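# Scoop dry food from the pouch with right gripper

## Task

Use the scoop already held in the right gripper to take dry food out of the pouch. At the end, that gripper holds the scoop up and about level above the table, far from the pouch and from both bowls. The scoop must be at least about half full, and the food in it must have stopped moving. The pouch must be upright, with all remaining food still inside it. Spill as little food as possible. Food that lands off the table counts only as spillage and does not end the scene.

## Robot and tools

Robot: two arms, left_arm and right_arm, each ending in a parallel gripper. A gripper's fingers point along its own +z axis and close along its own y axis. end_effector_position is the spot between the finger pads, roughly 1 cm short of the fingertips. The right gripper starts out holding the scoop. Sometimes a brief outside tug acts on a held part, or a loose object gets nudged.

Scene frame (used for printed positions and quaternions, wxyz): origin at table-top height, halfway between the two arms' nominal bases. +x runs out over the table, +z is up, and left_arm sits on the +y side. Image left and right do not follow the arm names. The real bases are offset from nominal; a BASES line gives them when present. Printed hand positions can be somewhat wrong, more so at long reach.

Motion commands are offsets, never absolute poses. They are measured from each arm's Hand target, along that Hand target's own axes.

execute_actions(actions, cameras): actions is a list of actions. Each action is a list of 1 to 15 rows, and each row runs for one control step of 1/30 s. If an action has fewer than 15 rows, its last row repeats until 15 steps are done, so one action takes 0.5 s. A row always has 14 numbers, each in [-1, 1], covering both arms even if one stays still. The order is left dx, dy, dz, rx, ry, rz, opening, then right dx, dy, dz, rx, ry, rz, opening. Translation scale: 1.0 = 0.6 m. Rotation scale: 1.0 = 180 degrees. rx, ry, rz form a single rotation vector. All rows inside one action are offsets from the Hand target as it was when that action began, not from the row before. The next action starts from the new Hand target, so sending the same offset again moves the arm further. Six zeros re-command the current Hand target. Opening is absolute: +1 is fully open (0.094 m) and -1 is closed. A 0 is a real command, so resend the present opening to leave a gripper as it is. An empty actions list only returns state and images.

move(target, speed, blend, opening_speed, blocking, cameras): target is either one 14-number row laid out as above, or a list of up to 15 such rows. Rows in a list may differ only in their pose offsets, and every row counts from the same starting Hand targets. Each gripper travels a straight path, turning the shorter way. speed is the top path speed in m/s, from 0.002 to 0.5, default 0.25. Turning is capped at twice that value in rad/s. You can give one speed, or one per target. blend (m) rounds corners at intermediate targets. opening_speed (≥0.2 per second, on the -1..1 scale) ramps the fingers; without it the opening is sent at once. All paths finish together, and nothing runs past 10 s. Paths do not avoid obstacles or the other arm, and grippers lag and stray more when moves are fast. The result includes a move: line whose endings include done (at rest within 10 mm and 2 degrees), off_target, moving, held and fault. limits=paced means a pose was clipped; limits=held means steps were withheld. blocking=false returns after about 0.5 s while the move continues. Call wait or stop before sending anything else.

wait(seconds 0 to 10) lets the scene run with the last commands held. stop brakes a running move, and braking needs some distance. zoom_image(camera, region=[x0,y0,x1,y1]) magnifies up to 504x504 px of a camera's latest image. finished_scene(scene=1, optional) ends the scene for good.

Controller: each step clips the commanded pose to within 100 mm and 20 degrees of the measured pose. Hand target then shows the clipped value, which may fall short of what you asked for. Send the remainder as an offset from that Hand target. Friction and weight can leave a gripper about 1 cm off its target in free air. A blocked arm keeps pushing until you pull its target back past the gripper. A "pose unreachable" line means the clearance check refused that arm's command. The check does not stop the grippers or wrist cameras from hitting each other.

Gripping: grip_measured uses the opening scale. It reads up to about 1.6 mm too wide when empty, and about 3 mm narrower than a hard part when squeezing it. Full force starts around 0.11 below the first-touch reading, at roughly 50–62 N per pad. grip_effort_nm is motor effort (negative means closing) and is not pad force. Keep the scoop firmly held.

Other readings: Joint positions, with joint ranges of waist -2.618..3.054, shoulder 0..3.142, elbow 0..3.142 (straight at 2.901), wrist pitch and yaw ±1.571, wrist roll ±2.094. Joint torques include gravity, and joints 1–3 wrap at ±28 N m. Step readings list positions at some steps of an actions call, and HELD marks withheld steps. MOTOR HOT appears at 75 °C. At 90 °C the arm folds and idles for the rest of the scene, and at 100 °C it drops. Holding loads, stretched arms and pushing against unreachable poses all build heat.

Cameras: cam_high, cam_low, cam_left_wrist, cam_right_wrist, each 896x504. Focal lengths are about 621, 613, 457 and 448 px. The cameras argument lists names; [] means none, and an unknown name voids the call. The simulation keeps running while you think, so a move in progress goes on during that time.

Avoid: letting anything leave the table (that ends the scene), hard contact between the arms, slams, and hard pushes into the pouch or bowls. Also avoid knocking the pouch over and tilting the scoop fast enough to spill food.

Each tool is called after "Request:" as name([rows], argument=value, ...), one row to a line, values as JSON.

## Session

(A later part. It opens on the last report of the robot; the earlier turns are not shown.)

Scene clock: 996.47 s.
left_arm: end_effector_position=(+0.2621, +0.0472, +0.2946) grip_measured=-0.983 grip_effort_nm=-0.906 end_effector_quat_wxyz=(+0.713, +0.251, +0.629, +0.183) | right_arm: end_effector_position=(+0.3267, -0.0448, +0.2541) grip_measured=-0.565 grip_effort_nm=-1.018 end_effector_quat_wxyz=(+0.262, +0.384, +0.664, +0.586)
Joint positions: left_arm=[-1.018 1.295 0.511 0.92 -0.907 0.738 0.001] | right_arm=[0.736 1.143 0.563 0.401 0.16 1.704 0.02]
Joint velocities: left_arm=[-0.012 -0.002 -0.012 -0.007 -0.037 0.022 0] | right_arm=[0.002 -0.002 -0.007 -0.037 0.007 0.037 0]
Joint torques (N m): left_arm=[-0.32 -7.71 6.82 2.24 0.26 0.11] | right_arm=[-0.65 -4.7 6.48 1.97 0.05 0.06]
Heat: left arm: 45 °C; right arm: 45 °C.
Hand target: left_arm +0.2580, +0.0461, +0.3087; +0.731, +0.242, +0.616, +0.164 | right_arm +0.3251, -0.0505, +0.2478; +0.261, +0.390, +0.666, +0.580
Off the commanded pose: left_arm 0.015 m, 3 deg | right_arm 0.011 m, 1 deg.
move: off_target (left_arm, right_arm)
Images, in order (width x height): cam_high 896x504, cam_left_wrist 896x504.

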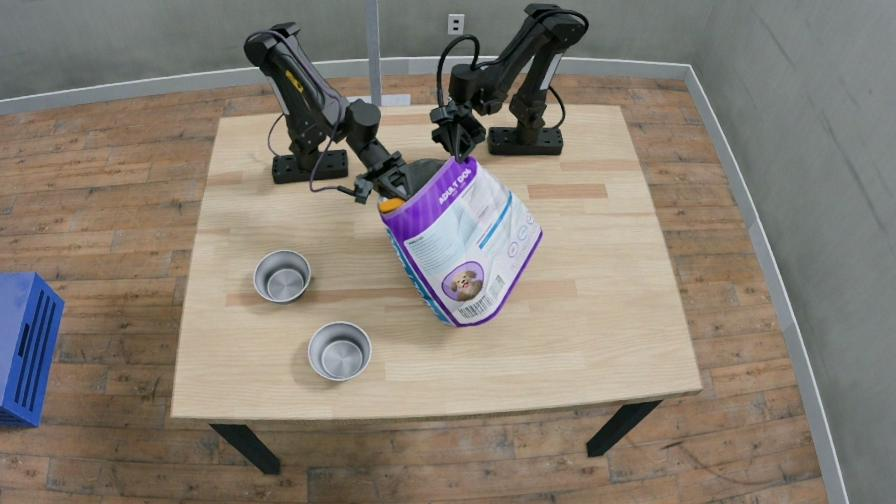

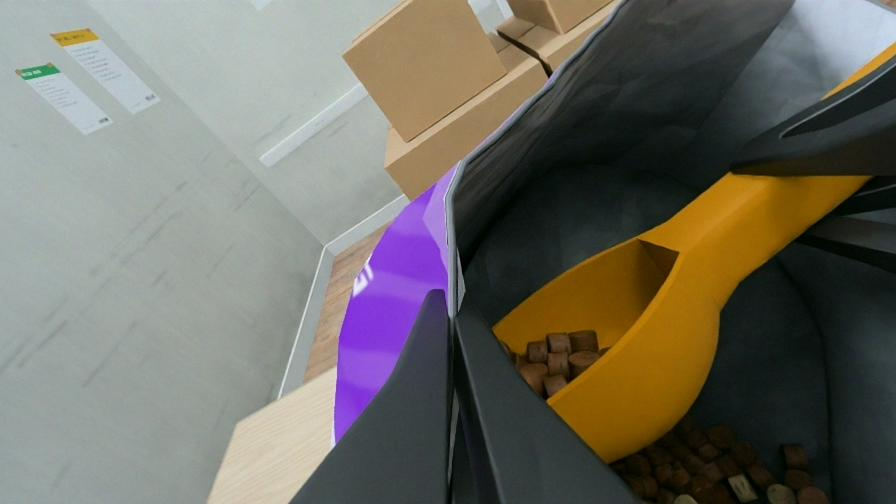

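Request:
move([
  [0,0,0,0,0,0,-1,-0.0252,0.013,-0.0637,-0.0545,0,0.0097,-0.996417],
  [0,0,0,0,0,0,-1,-0.0673,0.0152,-0.137,-0.1243,0,0.0358,-0.996417],
  [0,0,0,0,0,0,-1,-0.081,0.0555,-0.179,-0.1243,0,0.0358,-0.996417],
], speed=0.08, cameras=["cam_high", "cam_low", "cam_left_wrist", "cam_right_wrist"])

Request:
zoom_image(camera="cam_high", region=[370, 130, 450, 190])

Scene clock: 1008.93 s.
left_arm: end_effector_position=(+0.2621, +0.0476, +0.2946) grip_measured=-0.983 grip_effort_nm=-0.911 end_effector_quat_wxyz=(+0.713, +0.250, +0.629, +0.183) | right_arm: end_effector_position=(+0.2728, -0.1499, +0.2835) grip_measured=-0.565 grip_effort_nm=-1.023 end_effector_quat_wxyz=(+0.296, +0.372, +0.532, +0.701)
Joint positions: left_arm=[-1.018 1.295 0.511 0.92 -0.909 0.738 0.001] | right_arm=[0.506 0.502 0.164 0.497 -0.002 1.781 0.02]
Joint velocities: left_arm=[-0.017 0.007 0.002 -0.051 0.051 0.007 0] | right_arm=[0.012 0.002 -0.002 0.007 0.007 -0.051 0]
Joint torques (N m): left_arm=[-0.38 -7.62 6.91 2.27 0.25 0.11] | right_arm=[-0.61 -0.28 10.95 2.01 -0.08 0.04]
Heat: left arm: 45 °C; right arm: 45 °C.
Hand target: left_arm +0.2580, +0.0461, +0.3087; +0.731, +0.242, +0.616, +0.164 | right_arm +0.2712, -0.1514, +0.2994; +0.300, +0.364, +0.520, +0.712
Off the commanded pose: left_arm 0.015 m, 3 deg | right_arm 0.012 m, 2 deg.
move: off_target (left_arm, right_arm)

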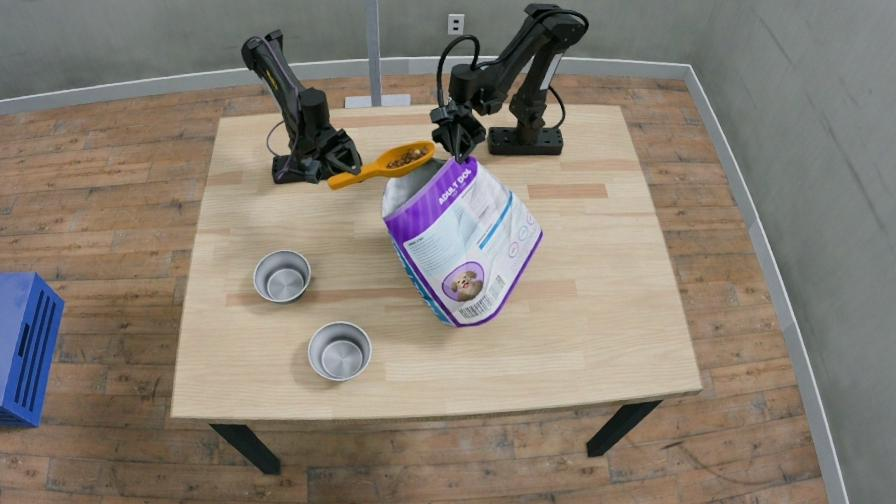

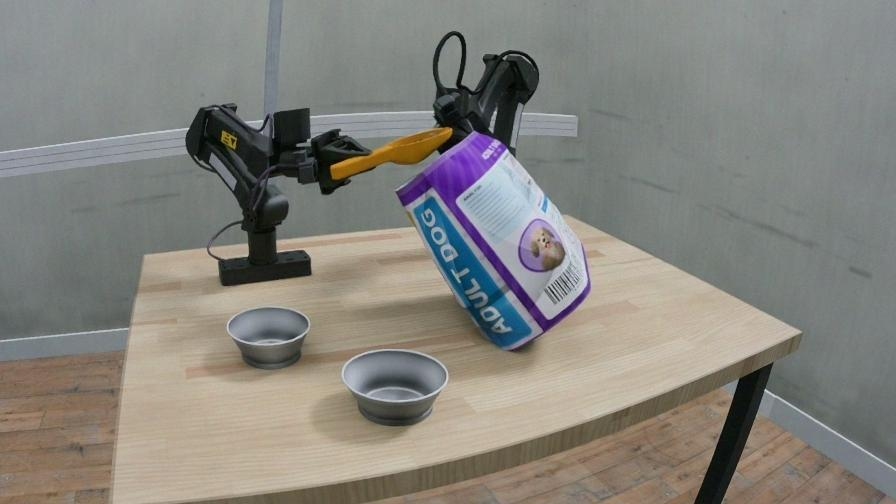

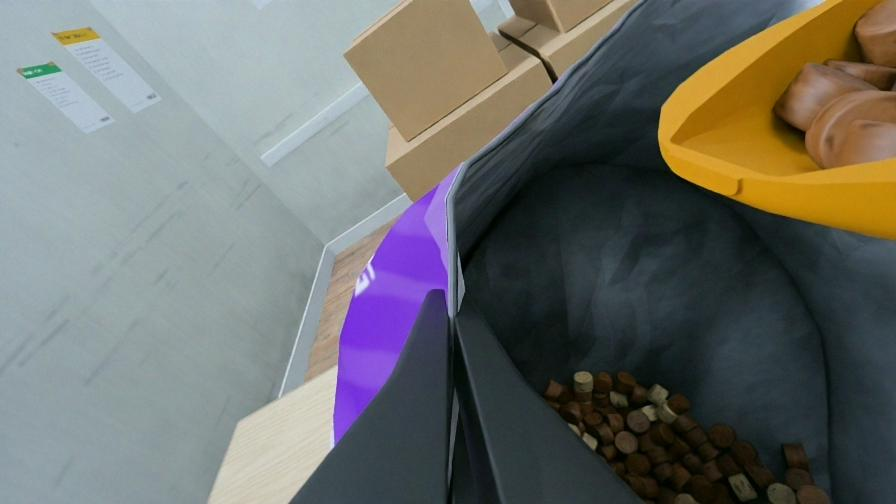

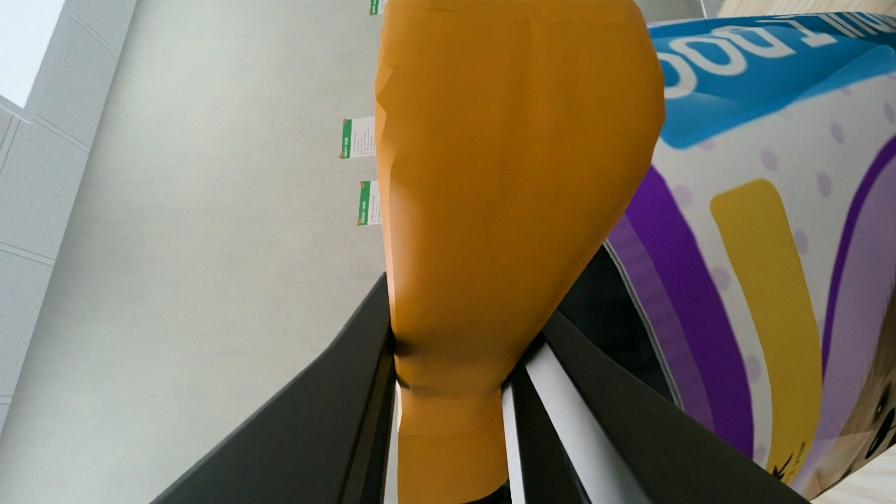

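Scaled by 6.300 from the camera's 896x504 image, which has a finer 1280x720 frame.

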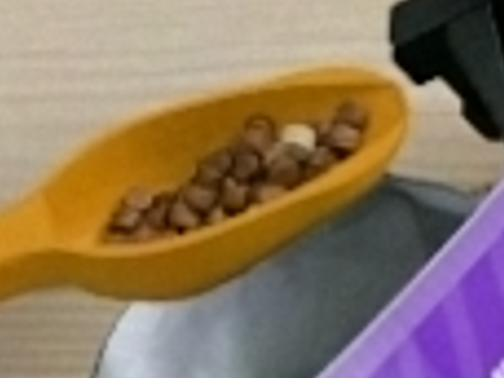

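Request:
move([
  [0,0,0,0,0,0,-1,0.0118,-0.055,0.0365,0,0,0,-0.996417],
  [0,0,0,0,0,0,-1,0.0398,-0.09,0.0923,0.1119,-0.0165,-0.0129,-0.996417],
  [0,0,0,0,0,0,-1,0.0271,-0.0858,0.1258,0.311,0.0259,-0.2366,-0.996417],
], speed=[0.1,0.15,0.2], cameras=["cam_left_wrist", "cam_right_wrist"])

Request:
zoom_image(camera="cam_left_wrist", region=[500, 184, 896, 504])

Scene clock: 1054.93 s.
left_arm: end_effector_position=(+0.2621, +0.0476, +0.2945) grip_measured=-0.983 grip_effort_nm=-0.911 end_effector_quat_wxyz=(+0.713, +0.250, +0.629, +0.183) | right_arm: end_effector_position=(+0.3286, -0.0848, +0.2566) grip_measured=-0.565 grip_effort_nm=-1.013 end_effector_quat_wxyz=(+0.300, +0.236, +0.889, +0.253)
Joint positions: left_arm=[-1.018 1.295 0.511 0.92 -0.91 0.738 0.001] | right_arm=[0.676 1.276 1.175 -0.684 0.204 1.162 0.02]
Joint velocities: left_arm=[0.002 0.012 0.002 0.139 0.051 0.022 0] | right_arm=[0.002 -0.002 0.007 -0.051 -0.022 -0.007 0.001]
Joint torques (N m): left_arm=[-0.23 -7.62 6.87 2.28 0.33 0.09] | right_arm=[0.59 -3.88 10.76 1.49 0.25 -0.07]
Heat: left arm: 46 °C; right arm: 45 °C.
Hand target: left_arm +0.2580, +0.0461, +0.3087; +0.731, +0.242, +0.616, +0.164 | right_arm +0.3308, -0.0830, +0.2638; +0.307, +0.233, +0.888, +0.252
Off the commanded pose: left_arm 0.015 m, 3 deg | right_arm 0.011 m, 1 deg.
move: off_target (left_arm, right_arm)
Images, in order (width x height): cam_left_wrist 896x504, cam_right_wrist 896x504.

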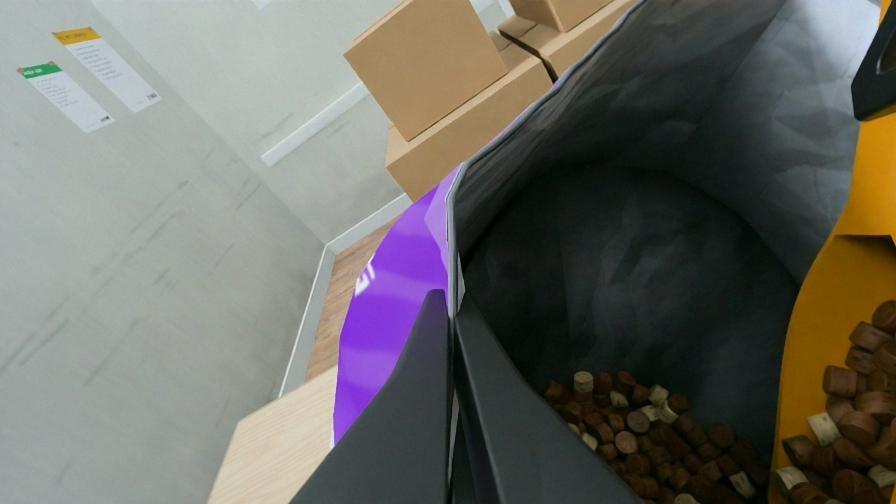

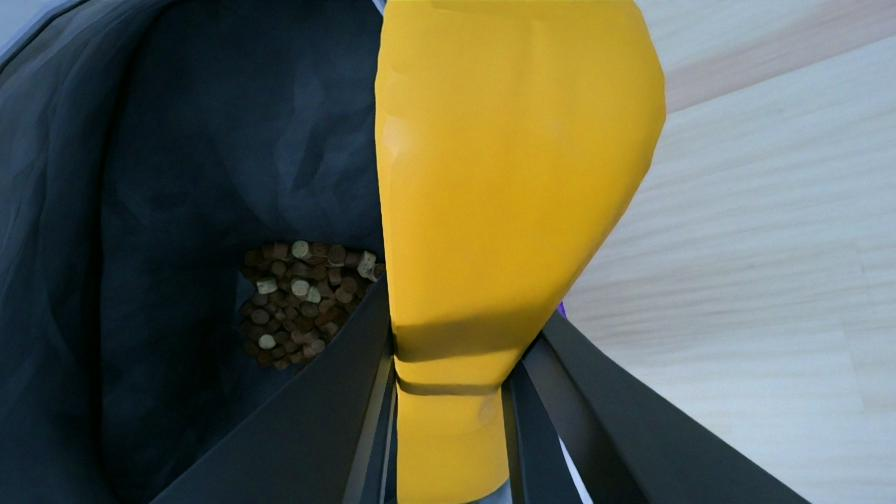

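Scaled by 1.273 from the camera's 896x504 image, which has a finer 1280x720 frame.

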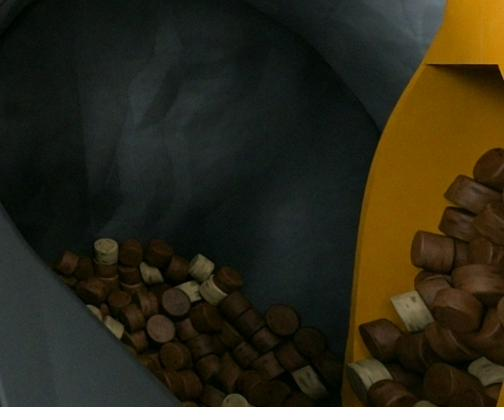

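Request:
move(target=[0,0,0,0,0,0,-1,0.061,0.01,0.0567,0,0,0,-0.996417], speed=0.08, cameras=["cam_left_wrist"])

Request:
move(target=[0,0,0,0,0,0,-1,0.0375,0.053,0.0272,-0.0453,0,0.0487,-0.996417], speed=0.08, cameras=["cam_left_wrist", "cam_right_wrist"])

Request:
zoom_image(camera="cam_left_wrist", region=[500, 184, 896, 504])

Scene clock: 1062.57 s.
left_arm: end_effector_position=(+0.2621, +0.0476, +0.2945) grip_measured=-0.983 grip_effort_nm=-0.901 end_effector_quat_wxyz=(+0.713, +0.250, +0.629, +0.183) | right_arm: end_effector_position=(+0.3300, -0.0473, +0.2398) grip_measured=-0.565 grip_effort_nm=-1.018 end_effector_quat_wxyz=(+0.308, +0.235, +0.882, +0.268)
Joint positions: left_arm=[-1.018 1.295 0.511 0.92 -0.91 0.738 0.001] | right_arm=[0.776 1.354 1.144 -0.556 0.274 1.23 0.02]
Joint velocities: left_arm=[-0.002 -0.002 0.017 -0.022 -0.007 0.022 -0.001] | right_arm=[0.002 -0.007 -0.022 0.007 -0.051 0.007 0]
Joint torques (N m): left_arm=[-0.35 -7.77 6.67 2.24 0.28 0.11] | right_arm=[0.96 -4.19 6.68 1.64 0.31 0.06]
Heat: left arm: 46 °C; right arm: 44 °C.
Hand target: left_arm +0.2580, +0.0461, +0.3087; +0.731, +0.242, +0.616, +0.164 | right_arm +0.3286, -0.0475, +0.2274; +0.305, +0.234, +0.888, +0.253
Off the commanded pose: left_arm 0.015 m, 3 deg | right_arm 0.012 m, 2 deg.
move: off_target (left_arm, right_arm)
Images, in order (width x height): cam_left_wrist 896x504.

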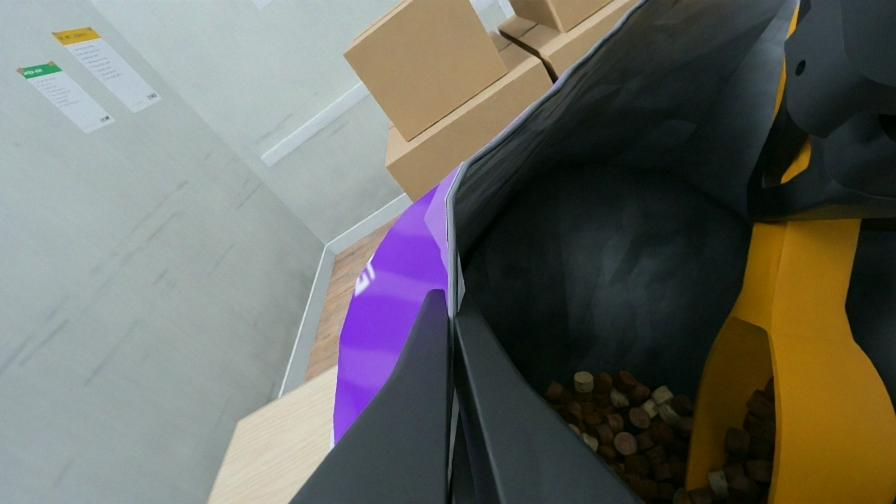

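Scene clock: 1064.47 s.
left_arm: end_effector_position=(+0.2623, +0.0491, +0.2944) grip_measured=-0.983 grip_effort_nm=-0.906 end_effector_quat_wxyz=(+0.712, +0.247, +0.630, +0.186) | right_arm: end_effector_position=(+0.3388, -0.0220, +0.2334) grip_measured=-0.565 grip_effort_nm=-1.018 end_effector_quat_wxyz=(+0.322, +0.287, +0.843, +0.321)
Joint positions: left_arm=[-1.018 1.295 0.511 0.92 -0.918 0.738 0.001] | right_arm=[0.829 1.394 1.074 -0.352 0.34 1.371 0.02]
Joint velocities: left_arm=[-0.012 -0.012 -0.012 -0.037 -0.022 -0.037 -0.001] | right_arm=[-0.012 -0.007 0.012 0.022 -0.051 0.022 -0.001]
Joint torques (N m): left_arm=[-0.28 -7.69 6.94 2.22 0.36 0.17] | right_arm=[2.22 -4.4 6.99 2.06 -0.22 0.24]
Heat: left arm: 46 °C; right arm: 44 °C.
Hand target: left_arm +0.2580, +0.0461, +0.3087; +0.731, +0.242, +0.616, +0.164 | right_arm +0.3313, -0.0054, +0.2247; +0.299, +0.279, +0.848, +0.339
Off the commanded pose: left_arm 0.015 m, 4 deg | right_arm 0.020 m, 3 deg.
move: off_target (left_arm, right_arm)
Images, in order (width x height): cam_left_wrist 896x504, cam_right_wrist 896x504.

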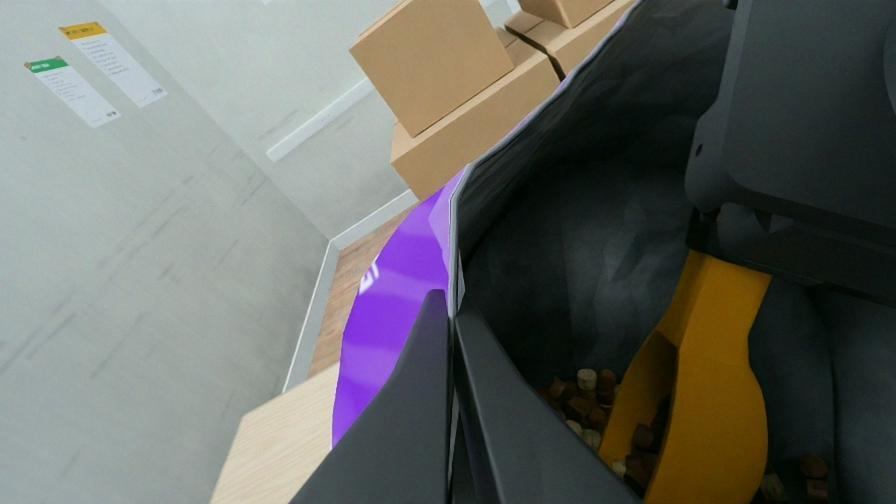

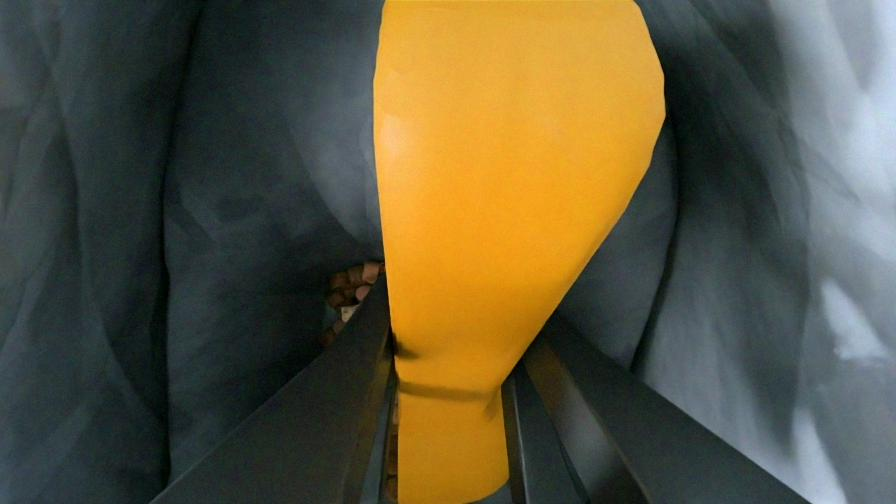

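Scaled by 1.273 from the camera's 896x504 image, which has a finer 1280x720 frame.

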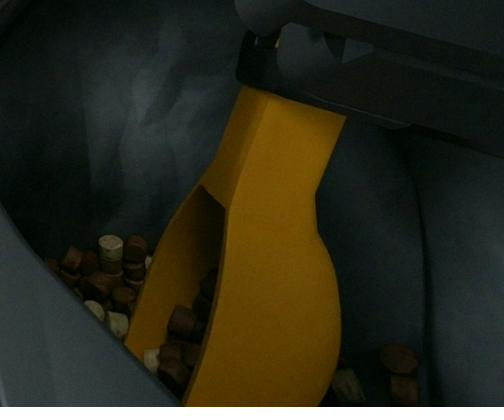

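Request:
move(target=[0,0,0,0,0,0,-1,0.018,0.005,0.0282,-0.0302,0,0.0324,-0.996417], speed=0.08, cameras=["cam_left_wrist"])

Request:
move([
  [0,0,0,0,0,0,-1,-0.03,-0.0143,-0.0455,-0.0831,0,0.0892,-0.996417],
  [0,0,0,0,0,0,-1,-0.0748,-0.012,-0.087,-0.1171,0,0.1257,-0.996417],
], speed=0.1, cameras=["cam_high", "cam_left_wrist"])

Request:
zoom_image(camera="cam_left_wrist", region=[440, 184, 896, 504])

Scene clock: 1071.53 s.
left_arm: end_effector_position=(+0.2626, +0.0512, +0.2942) grip_measured=-0.983 grip_effort_nm=-0.901 end_effector_quat_wxyz=(+0.710, +0.243, +0.632, +0.190) | right_arm: end_effector_position=(+0.3483, -0.0140, +0.2258) grip_measured=-0.565 grip_effort_nm=-1.018 end_effector_quat_wxyz=(+0.332, +0.324, +0.806, +0.369)
Joint positions: left_arm=[-1.018 1.295 0.511 0.92 -0.93 0.739 0.001] | right_arm=[0.834 1.408 0.977 -0.144 0.366 1.448 0.02]
Joint velocities: left_arm=[0.002 -0.002 -0.012 -0.037 -0.022 -0.081 0] | right_arm=[-0.017 0.007 0.012 0.037 -0.037 0.095 -0.001]
Joint torques (N m): left_arm=[-0.2 -7.69 7.01 2.25 0.49 0.14] | right_arm=[2.73 -3.88 6.8 2.21 -0.55 0.3]
Heat: left arm: 46 °C; right arm: 45 °C.
Hand target: left_arm +0.2580, +0.0461, +0.3087; +0.731, +0.242, +0.616, +0.164 | right_arm +0.3364, +0.0104, +0.2132; +0.294, +0.307, +0.816, +0.393
Off the commanded pose: left_arm 0.016 m, 4 deg | right_arm 0.030 m, 6 deg.
move: off_target (left_arm, right_arm)
Images, in order (width x height): cam_left_wrist 896x504.

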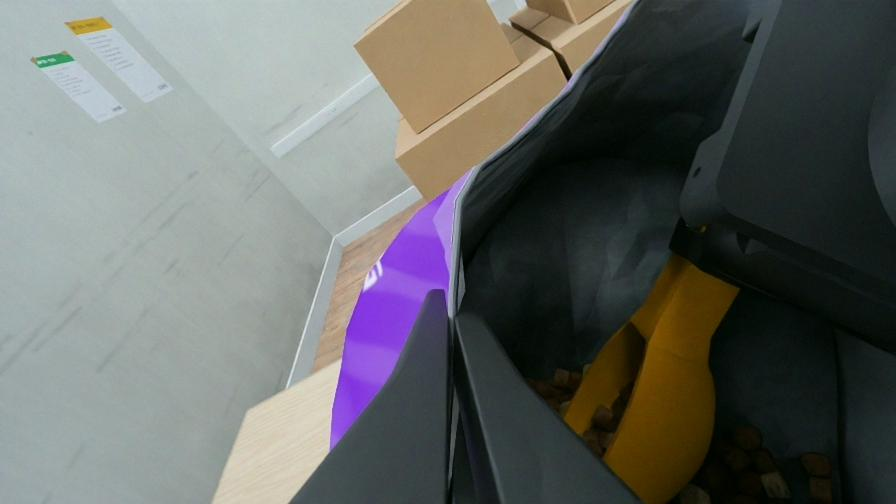

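Scene clock: 1074.73 s.
left_arm: end_effector_position=(+0.2620, +0.0468, +0.2946) grip_measured=-0.983 grip_effort_nm=-0.901 end_effector_quat_wxyz=(+0.713, +0.251, +0.628, +0.182) | right_arm: end_effector_position=(+0.3270, -0.0445, +0.2550) grip_measured=-0.565 grip_effort_nm=-1.013 end_effector_quat_wxyz=(+0.263, +0.392, +0.653, +0.592)
Joint positions: left_arm=[-1.018 1.295 0.511 0.92 -0.906 0.738 0.001] | right_arm=[0.746 1.149 0.554 0.43 0.184 1.724 0.02]
Joint velocities: left_arm=[-0.007 -0.017 0.002 -0.007 -0.007 -0.022 0] | right_arm=[-0.012 0.007 -0.007 0.037 0.051 -0.022 0]
Joint torques (N m): left_arm=[0.01 -7.71 6.94 2.26 0.23 0.09] | right_arm=[-0.72 -4.83 6.49 1.91 0.02 0.06]
Heat: left arm: 46 °C; right arm: 45 °C.
Hand target: left_arm +0.2579, +0.0461, +0.3087; +0.731, +0.242, +0.616, +0.164 | right_arm +0.3254, -0.0505, +0.2479; +0.262, +0.398, +0.656, +0.585
Off the commanded pose: left_arm 0.015 m, 3 deg | right_arm 0.012 m, 1 deg.
move: off_target (left_arm, right_arm)
Images, in order (width x height): cam_high 896x504, cam_left_wrist 896x504.

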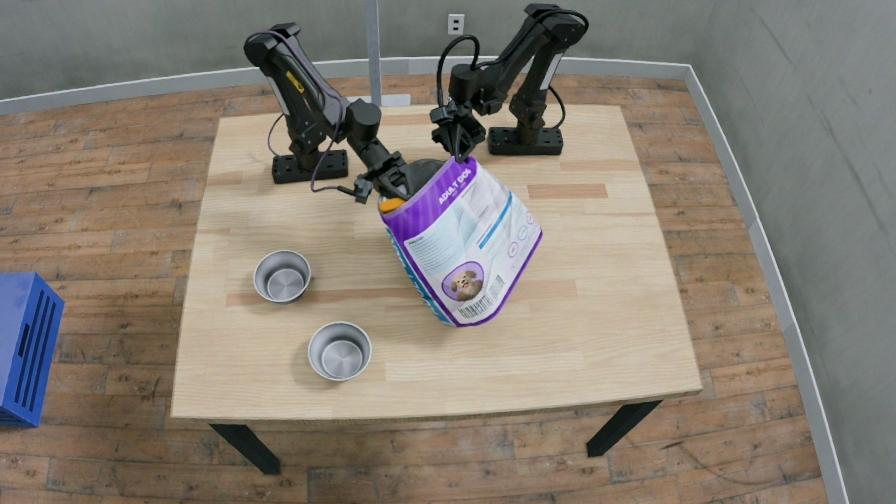

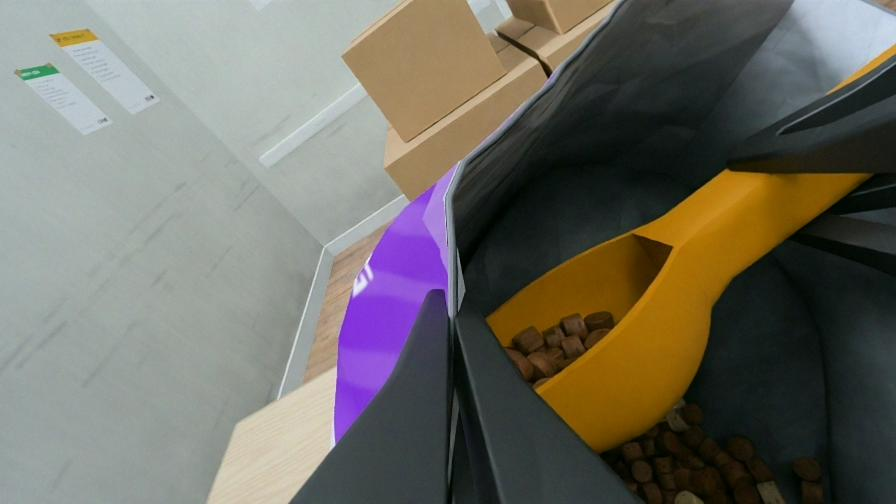

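Scaled by 1.105 from the camera's 896x504 image, which has a finer 1280x720 frame.

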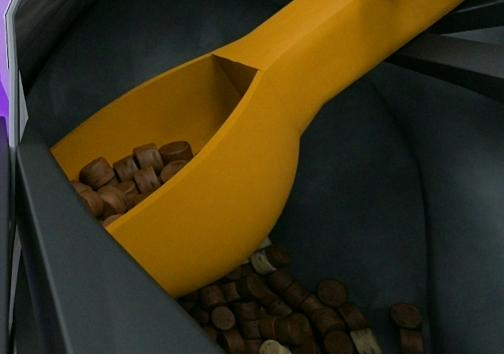

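Request:
move([
  [0,0,0,0,0,0,-1,-0.0252,0.013,-0.0637,-0.0545,0,0.0097,-0.996417],
  [0,0,0,0,0,0,-1,-0.0673,0.0152,-0.137,-0.1143,0,0.0257,-0.996417],
  [0,0,0,0,0,0,-1,-0.081,0.0555,-0.179,-0.1143,0,0.0257,-0.996417],
], speed=0.08, cameras=["cam_high", "cam_low", "cam_left_wrist"])

Request:
zoom_image(camera="cam_high", region=[370, 130, 450, 190])

Request:
zoom_image(camera="cam_low", region=[320, 100, 480, 200])

Scene clock: 1093.13 s.
left_arm: end_effector_position=(+0.2620, +0.0474, +0.2944) grip_measured=-0.983 grip_effort_nm=-0.916 end_effector_quat_wxyz=(+0.713, +0.250, +0.629, +0.183) | right_arm: end_effector_position=(+0.2714, -0.1502, +0.2814) grip_measured=-0.565 grip_effort_nm=-1.018 end_effector_quat_wxyz=(+0.303, +0.375, +0.539, +0.691)
Joint positions: left_arm=[-1.018 1.295 0.511 0.919 -0.909 0.738 0.001] | right_arm=[0.528 0.482 0.172 0.449 0.029 1.762 0.02]
Joint velocities: left_arm=[-0.012 0.002 -0.007 -0.007 -0.081 -0.051 0] | right_arm=[0.012 -0.002 -0.007 0.081 0.007 -0.037 0.001]
Joint torques (N m): left_arm=[-0.08 -7.54 6.94 2.28 0.29 0.14] | right_arm=[-0.65 -0.1 11.14 2 -0.07 0.03]
Heat: left arm: 45 °C; right arm: 45 °C.
Hand target: left_arm +0.2579, +0.0460, +0.3087; +0.731, +0.242, +0.616, +0.164 | right_arm +0.2698, -0.1517, +0.2976; +0.306, +0.367, +0.527, +0.703
Off the commanded pose: left_arm 0.015 m, 3 deg | right_arm 0.012 m, 2 deg.
move: off_target (left_arm, right_arm)
Images, in order (width x height): cam_high 896x504, cam_low 896x504, cam_left_wrist 896x504.

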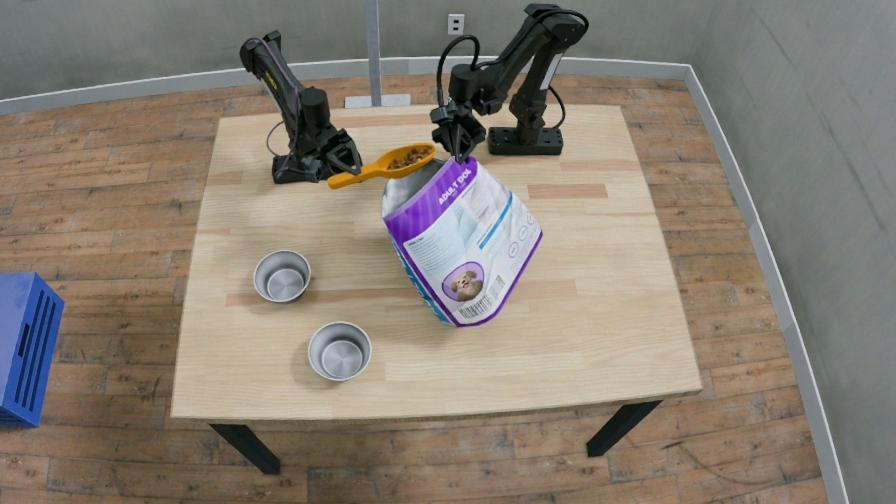

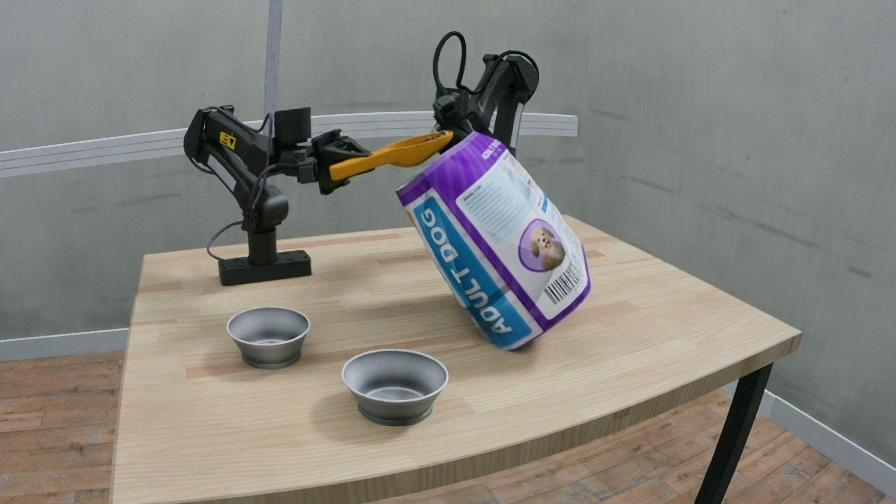

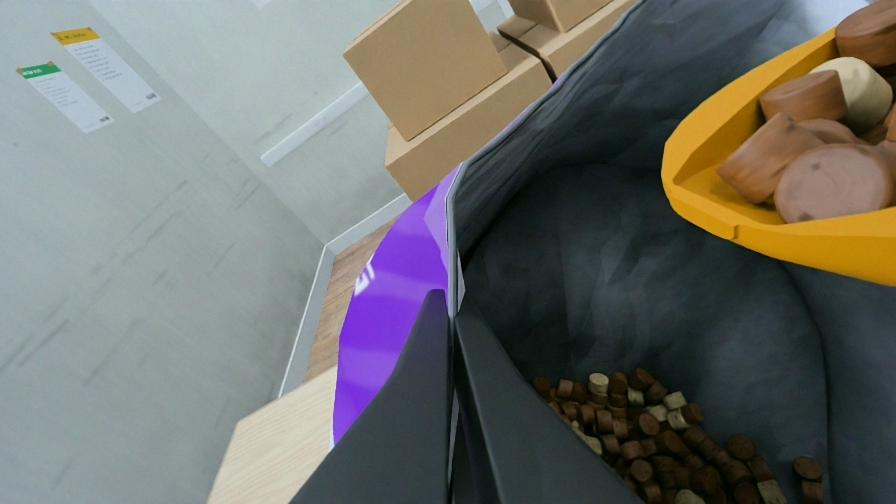

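Scaled by 6.300 from the camera's 896x504 image, which has a finer 1280x720 frame.

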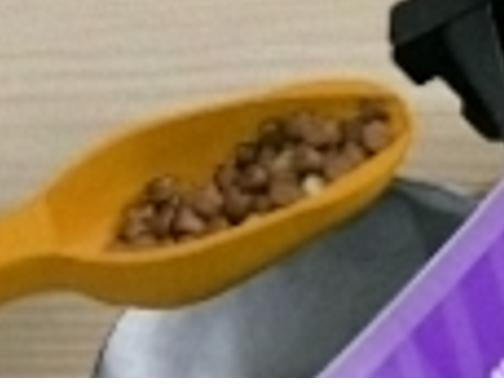

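Scaled by 3.150 from the camera's 896x504 image, which has a finer 1280x720 frame.

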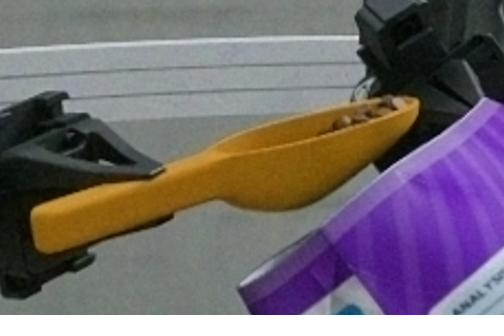

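Request:
move(target=[0,0,0,0,0,0,-1,-0.142,0.089,-0.0475,0,0,0,-0.996417], speed=0.07, cameras=["cam_high", "cam_low", "cam_left_wrist"])

Request:
zoom_image(camera="cam_high", region=[300, 120, 440, 225])

Request:
zoom_image(camera="cam_low", region=[280, 100, 440, 200])

Scene clock: 1124.30 s.
left_arm: end_effector_position=(+0.2621, +0.0474, +0.2944) grip_measured=-0.983 grip_effort_nm=-0.901 end_effector_quat_wxyz=(+0.713, +0.250, +0.629, +0.183) | right_arm: end_effector_position=(+0.2911, -0.2461, +0.3133) grip_measured=-0.565 grip_effort_nm=-1.018 end_effector_quat_wxyz=(+0.299, +0.376, +0.539, +0.691)
Joint positions: left_arm=[-1.018 1.295 0.511 0.919 -0.909 0.738 0.001] | right_arm=[-0.384 0.545 0.287 0.47 -0.875 1.936 0.02]
Joint velocities: left_arm=[-0.002 -0.007 0.002 -0.037 0.051 0.037 0.001] | right_arm=[-0.007 -0.002 0.002 -0.007 0.022 -0.081 0]
Joint torques (N m): left_arm=[-0.34 -7.75 6.87 2.28 0.33 0.13] | right_arm=[-0.5 0.66 10.77 1.85 0.02 0.03]
Heat: left arm: 45 °C; right arm: 44 °C.
Hand target: left_arm +0.2579, +0.0461, +0.3087; +0.731, +0.242, +0.616, +0.164 | right_arm +0.2892, -0.2464, +0.3277; +0.313, +0.361, +0.537, +0.695
Off the commanded pose: left_arm 0.015 m, 4 deg | right_arm 0.015 m, 2 deg.
move: off_target (left_arm, right_arm)
Images, in order (width x height): cam_high 896x504, cam_low 896x504, cam_left_wrist 896x504.

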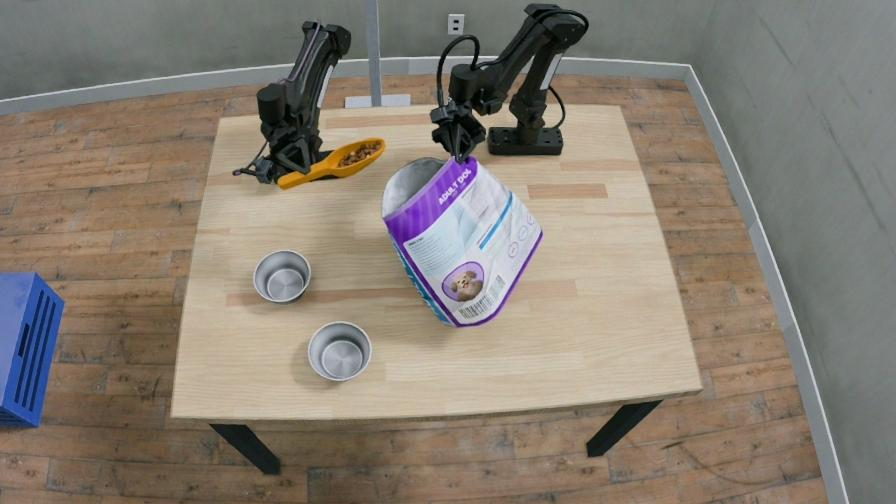

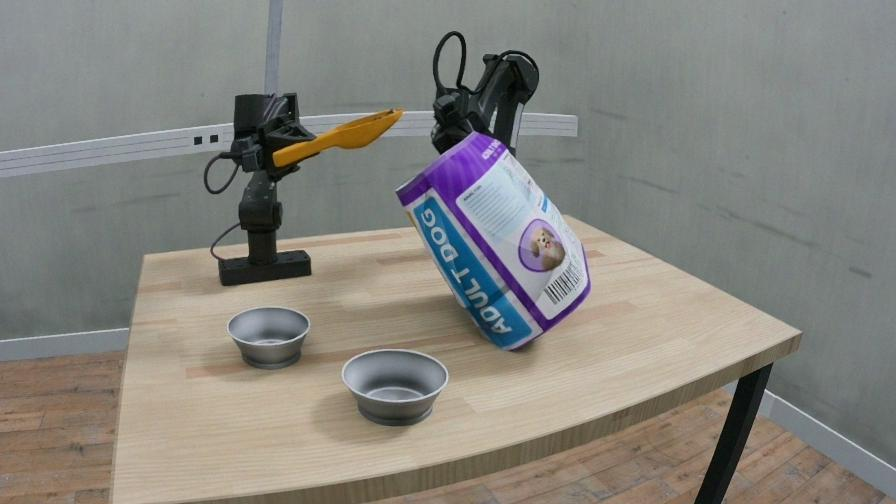

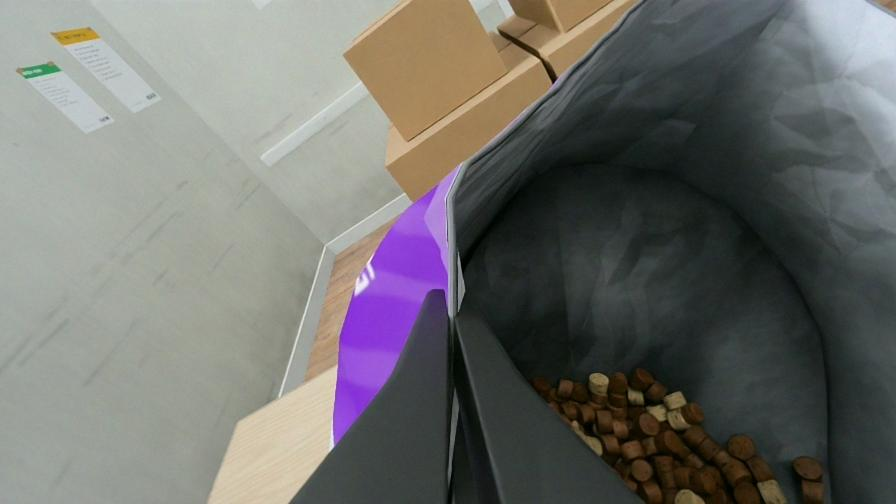

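Scaled by 3.600 from the camera's 896x504 image, which has a finer 1280x720 frame.

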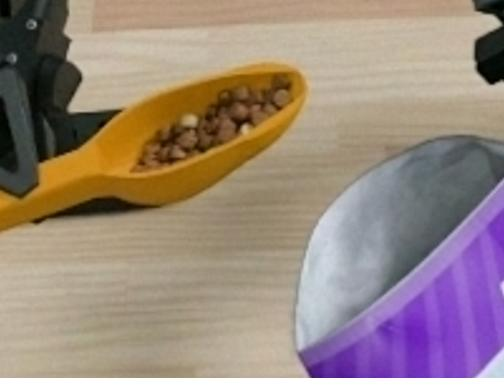

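Scaled by 3.150 from the camera's 896x504 image, which has a finer 1280x720 frame.

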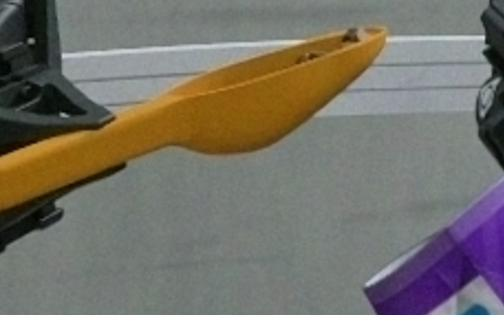

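Request:
move(target=[0.0445,0.1209,0.0752,0.0219,0.0407,-0.076,-1,0,0,0,0.0289,0,-0.0472,-0.996417], speed=0.07)

Request:
zoom_image(camera="cam_high", region=[270, 90, 570, 345])

Scene clock: 1162.33 s.
left_arm: end_effector_position=(+0.3115, +0.1193, +0.3005) grip_measured=-0.983 grip_effort_nm=-0.906 end_effector_quat_wxyz=(+0.666, +0.192, +0.714, +0.099) | right_arm: end_effector_position=(+0.2911, -0.2462, +0.3163) grip_measured=-0.565 grip_effort_nm=-1.013 end_effector_quat_wxyz=(+0.336, +0.346, +0.593, +0.645)
Joint positions: left_arm=[-0.645 1.089 0.628 0.35 -0.55 0.351 0.001] | right_arm=[-0.403 0.545 0.386 0.254 -0.912 1.693 0.02]
Joint velocities: left_arm=[0.002 -0.007 -0.007 0.007 -0.037 0.037 -0.001] | right_arm=[-0.012 -0.017 -0.012 0.037 0.022 -0.037 -0.001]
Joint torques (N m): left_arm=[0.36 -6.56 11.03 2.4 0.3 0.03] | right_arm=[-0.55 0.58 11.03 1.67 -0.03 -0.08]
Heat: left arm: 45 °C; right arm: 43 °C.
Hand target: left_arm +0.3113, +0.1126, +0.3336; +0.696, +0.182, +0.691, +0.071 | right_arm +0.2894, -0.2465, +0.3279; +0.347, +0.334, +0.593, +0.645
Off the commanded pose: left_arm 0.033 m, 6 deg | right_arm 0.012 m, 2 deg.
move: off_target (left_arm, right_arm)

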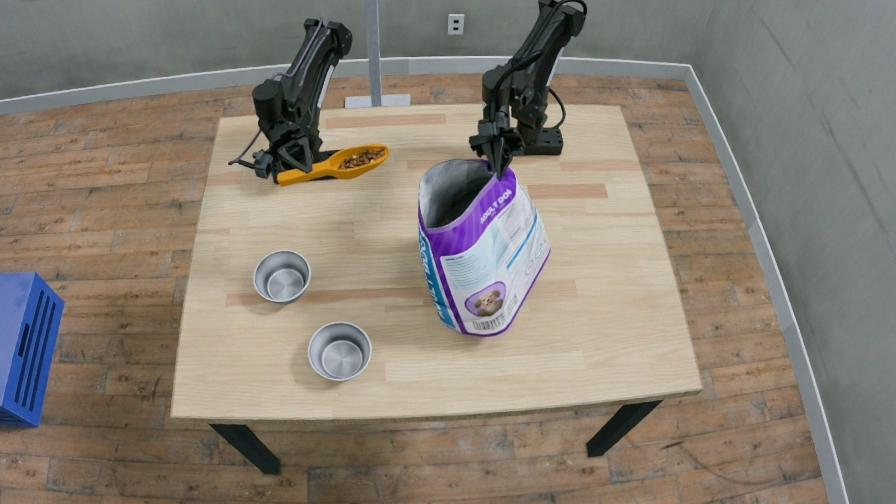

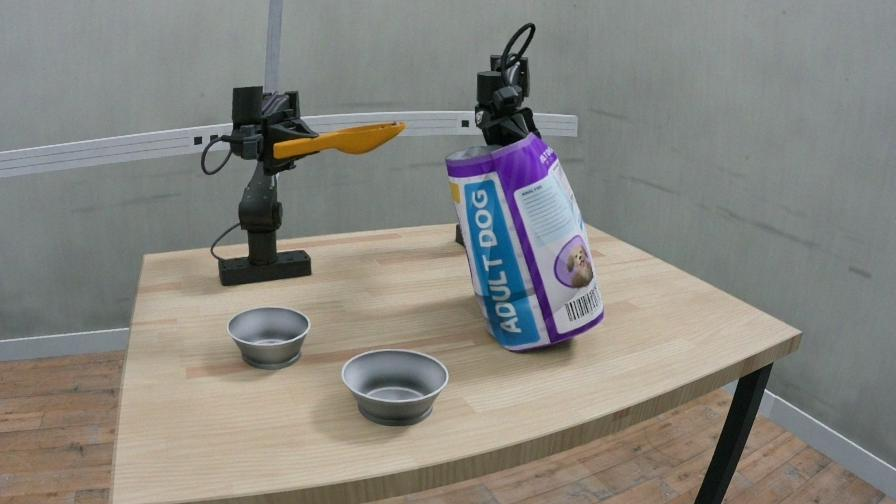

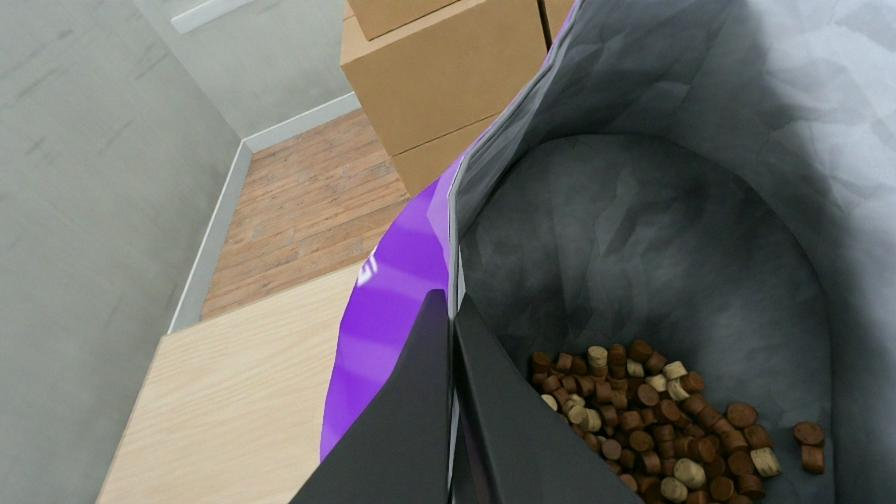

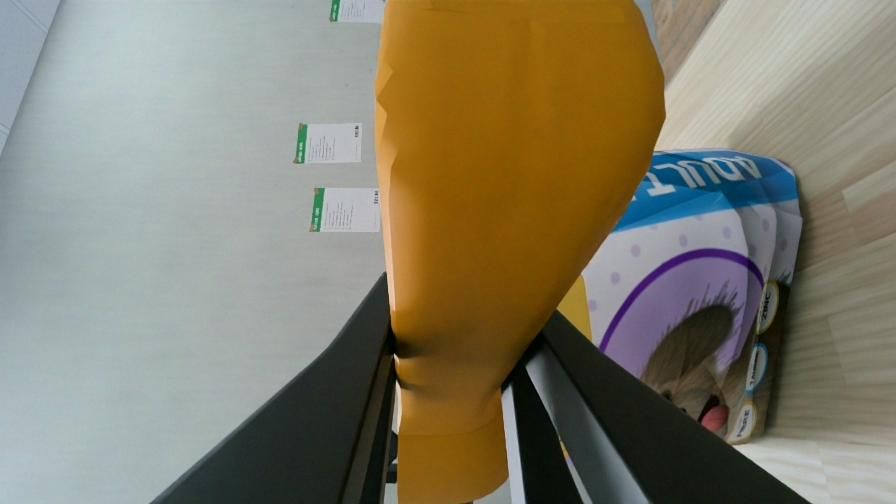

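Scaled by 1.680 from the camera's 896x504 image, which has a finer 1280x720 frame.

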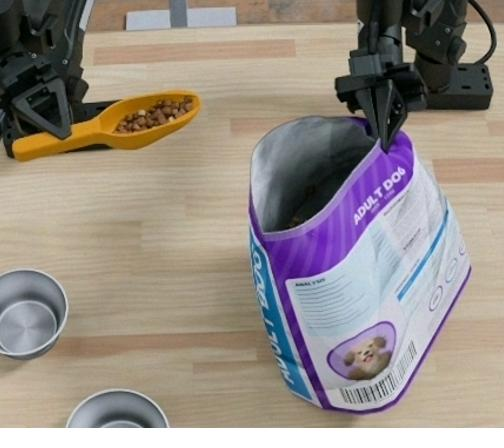

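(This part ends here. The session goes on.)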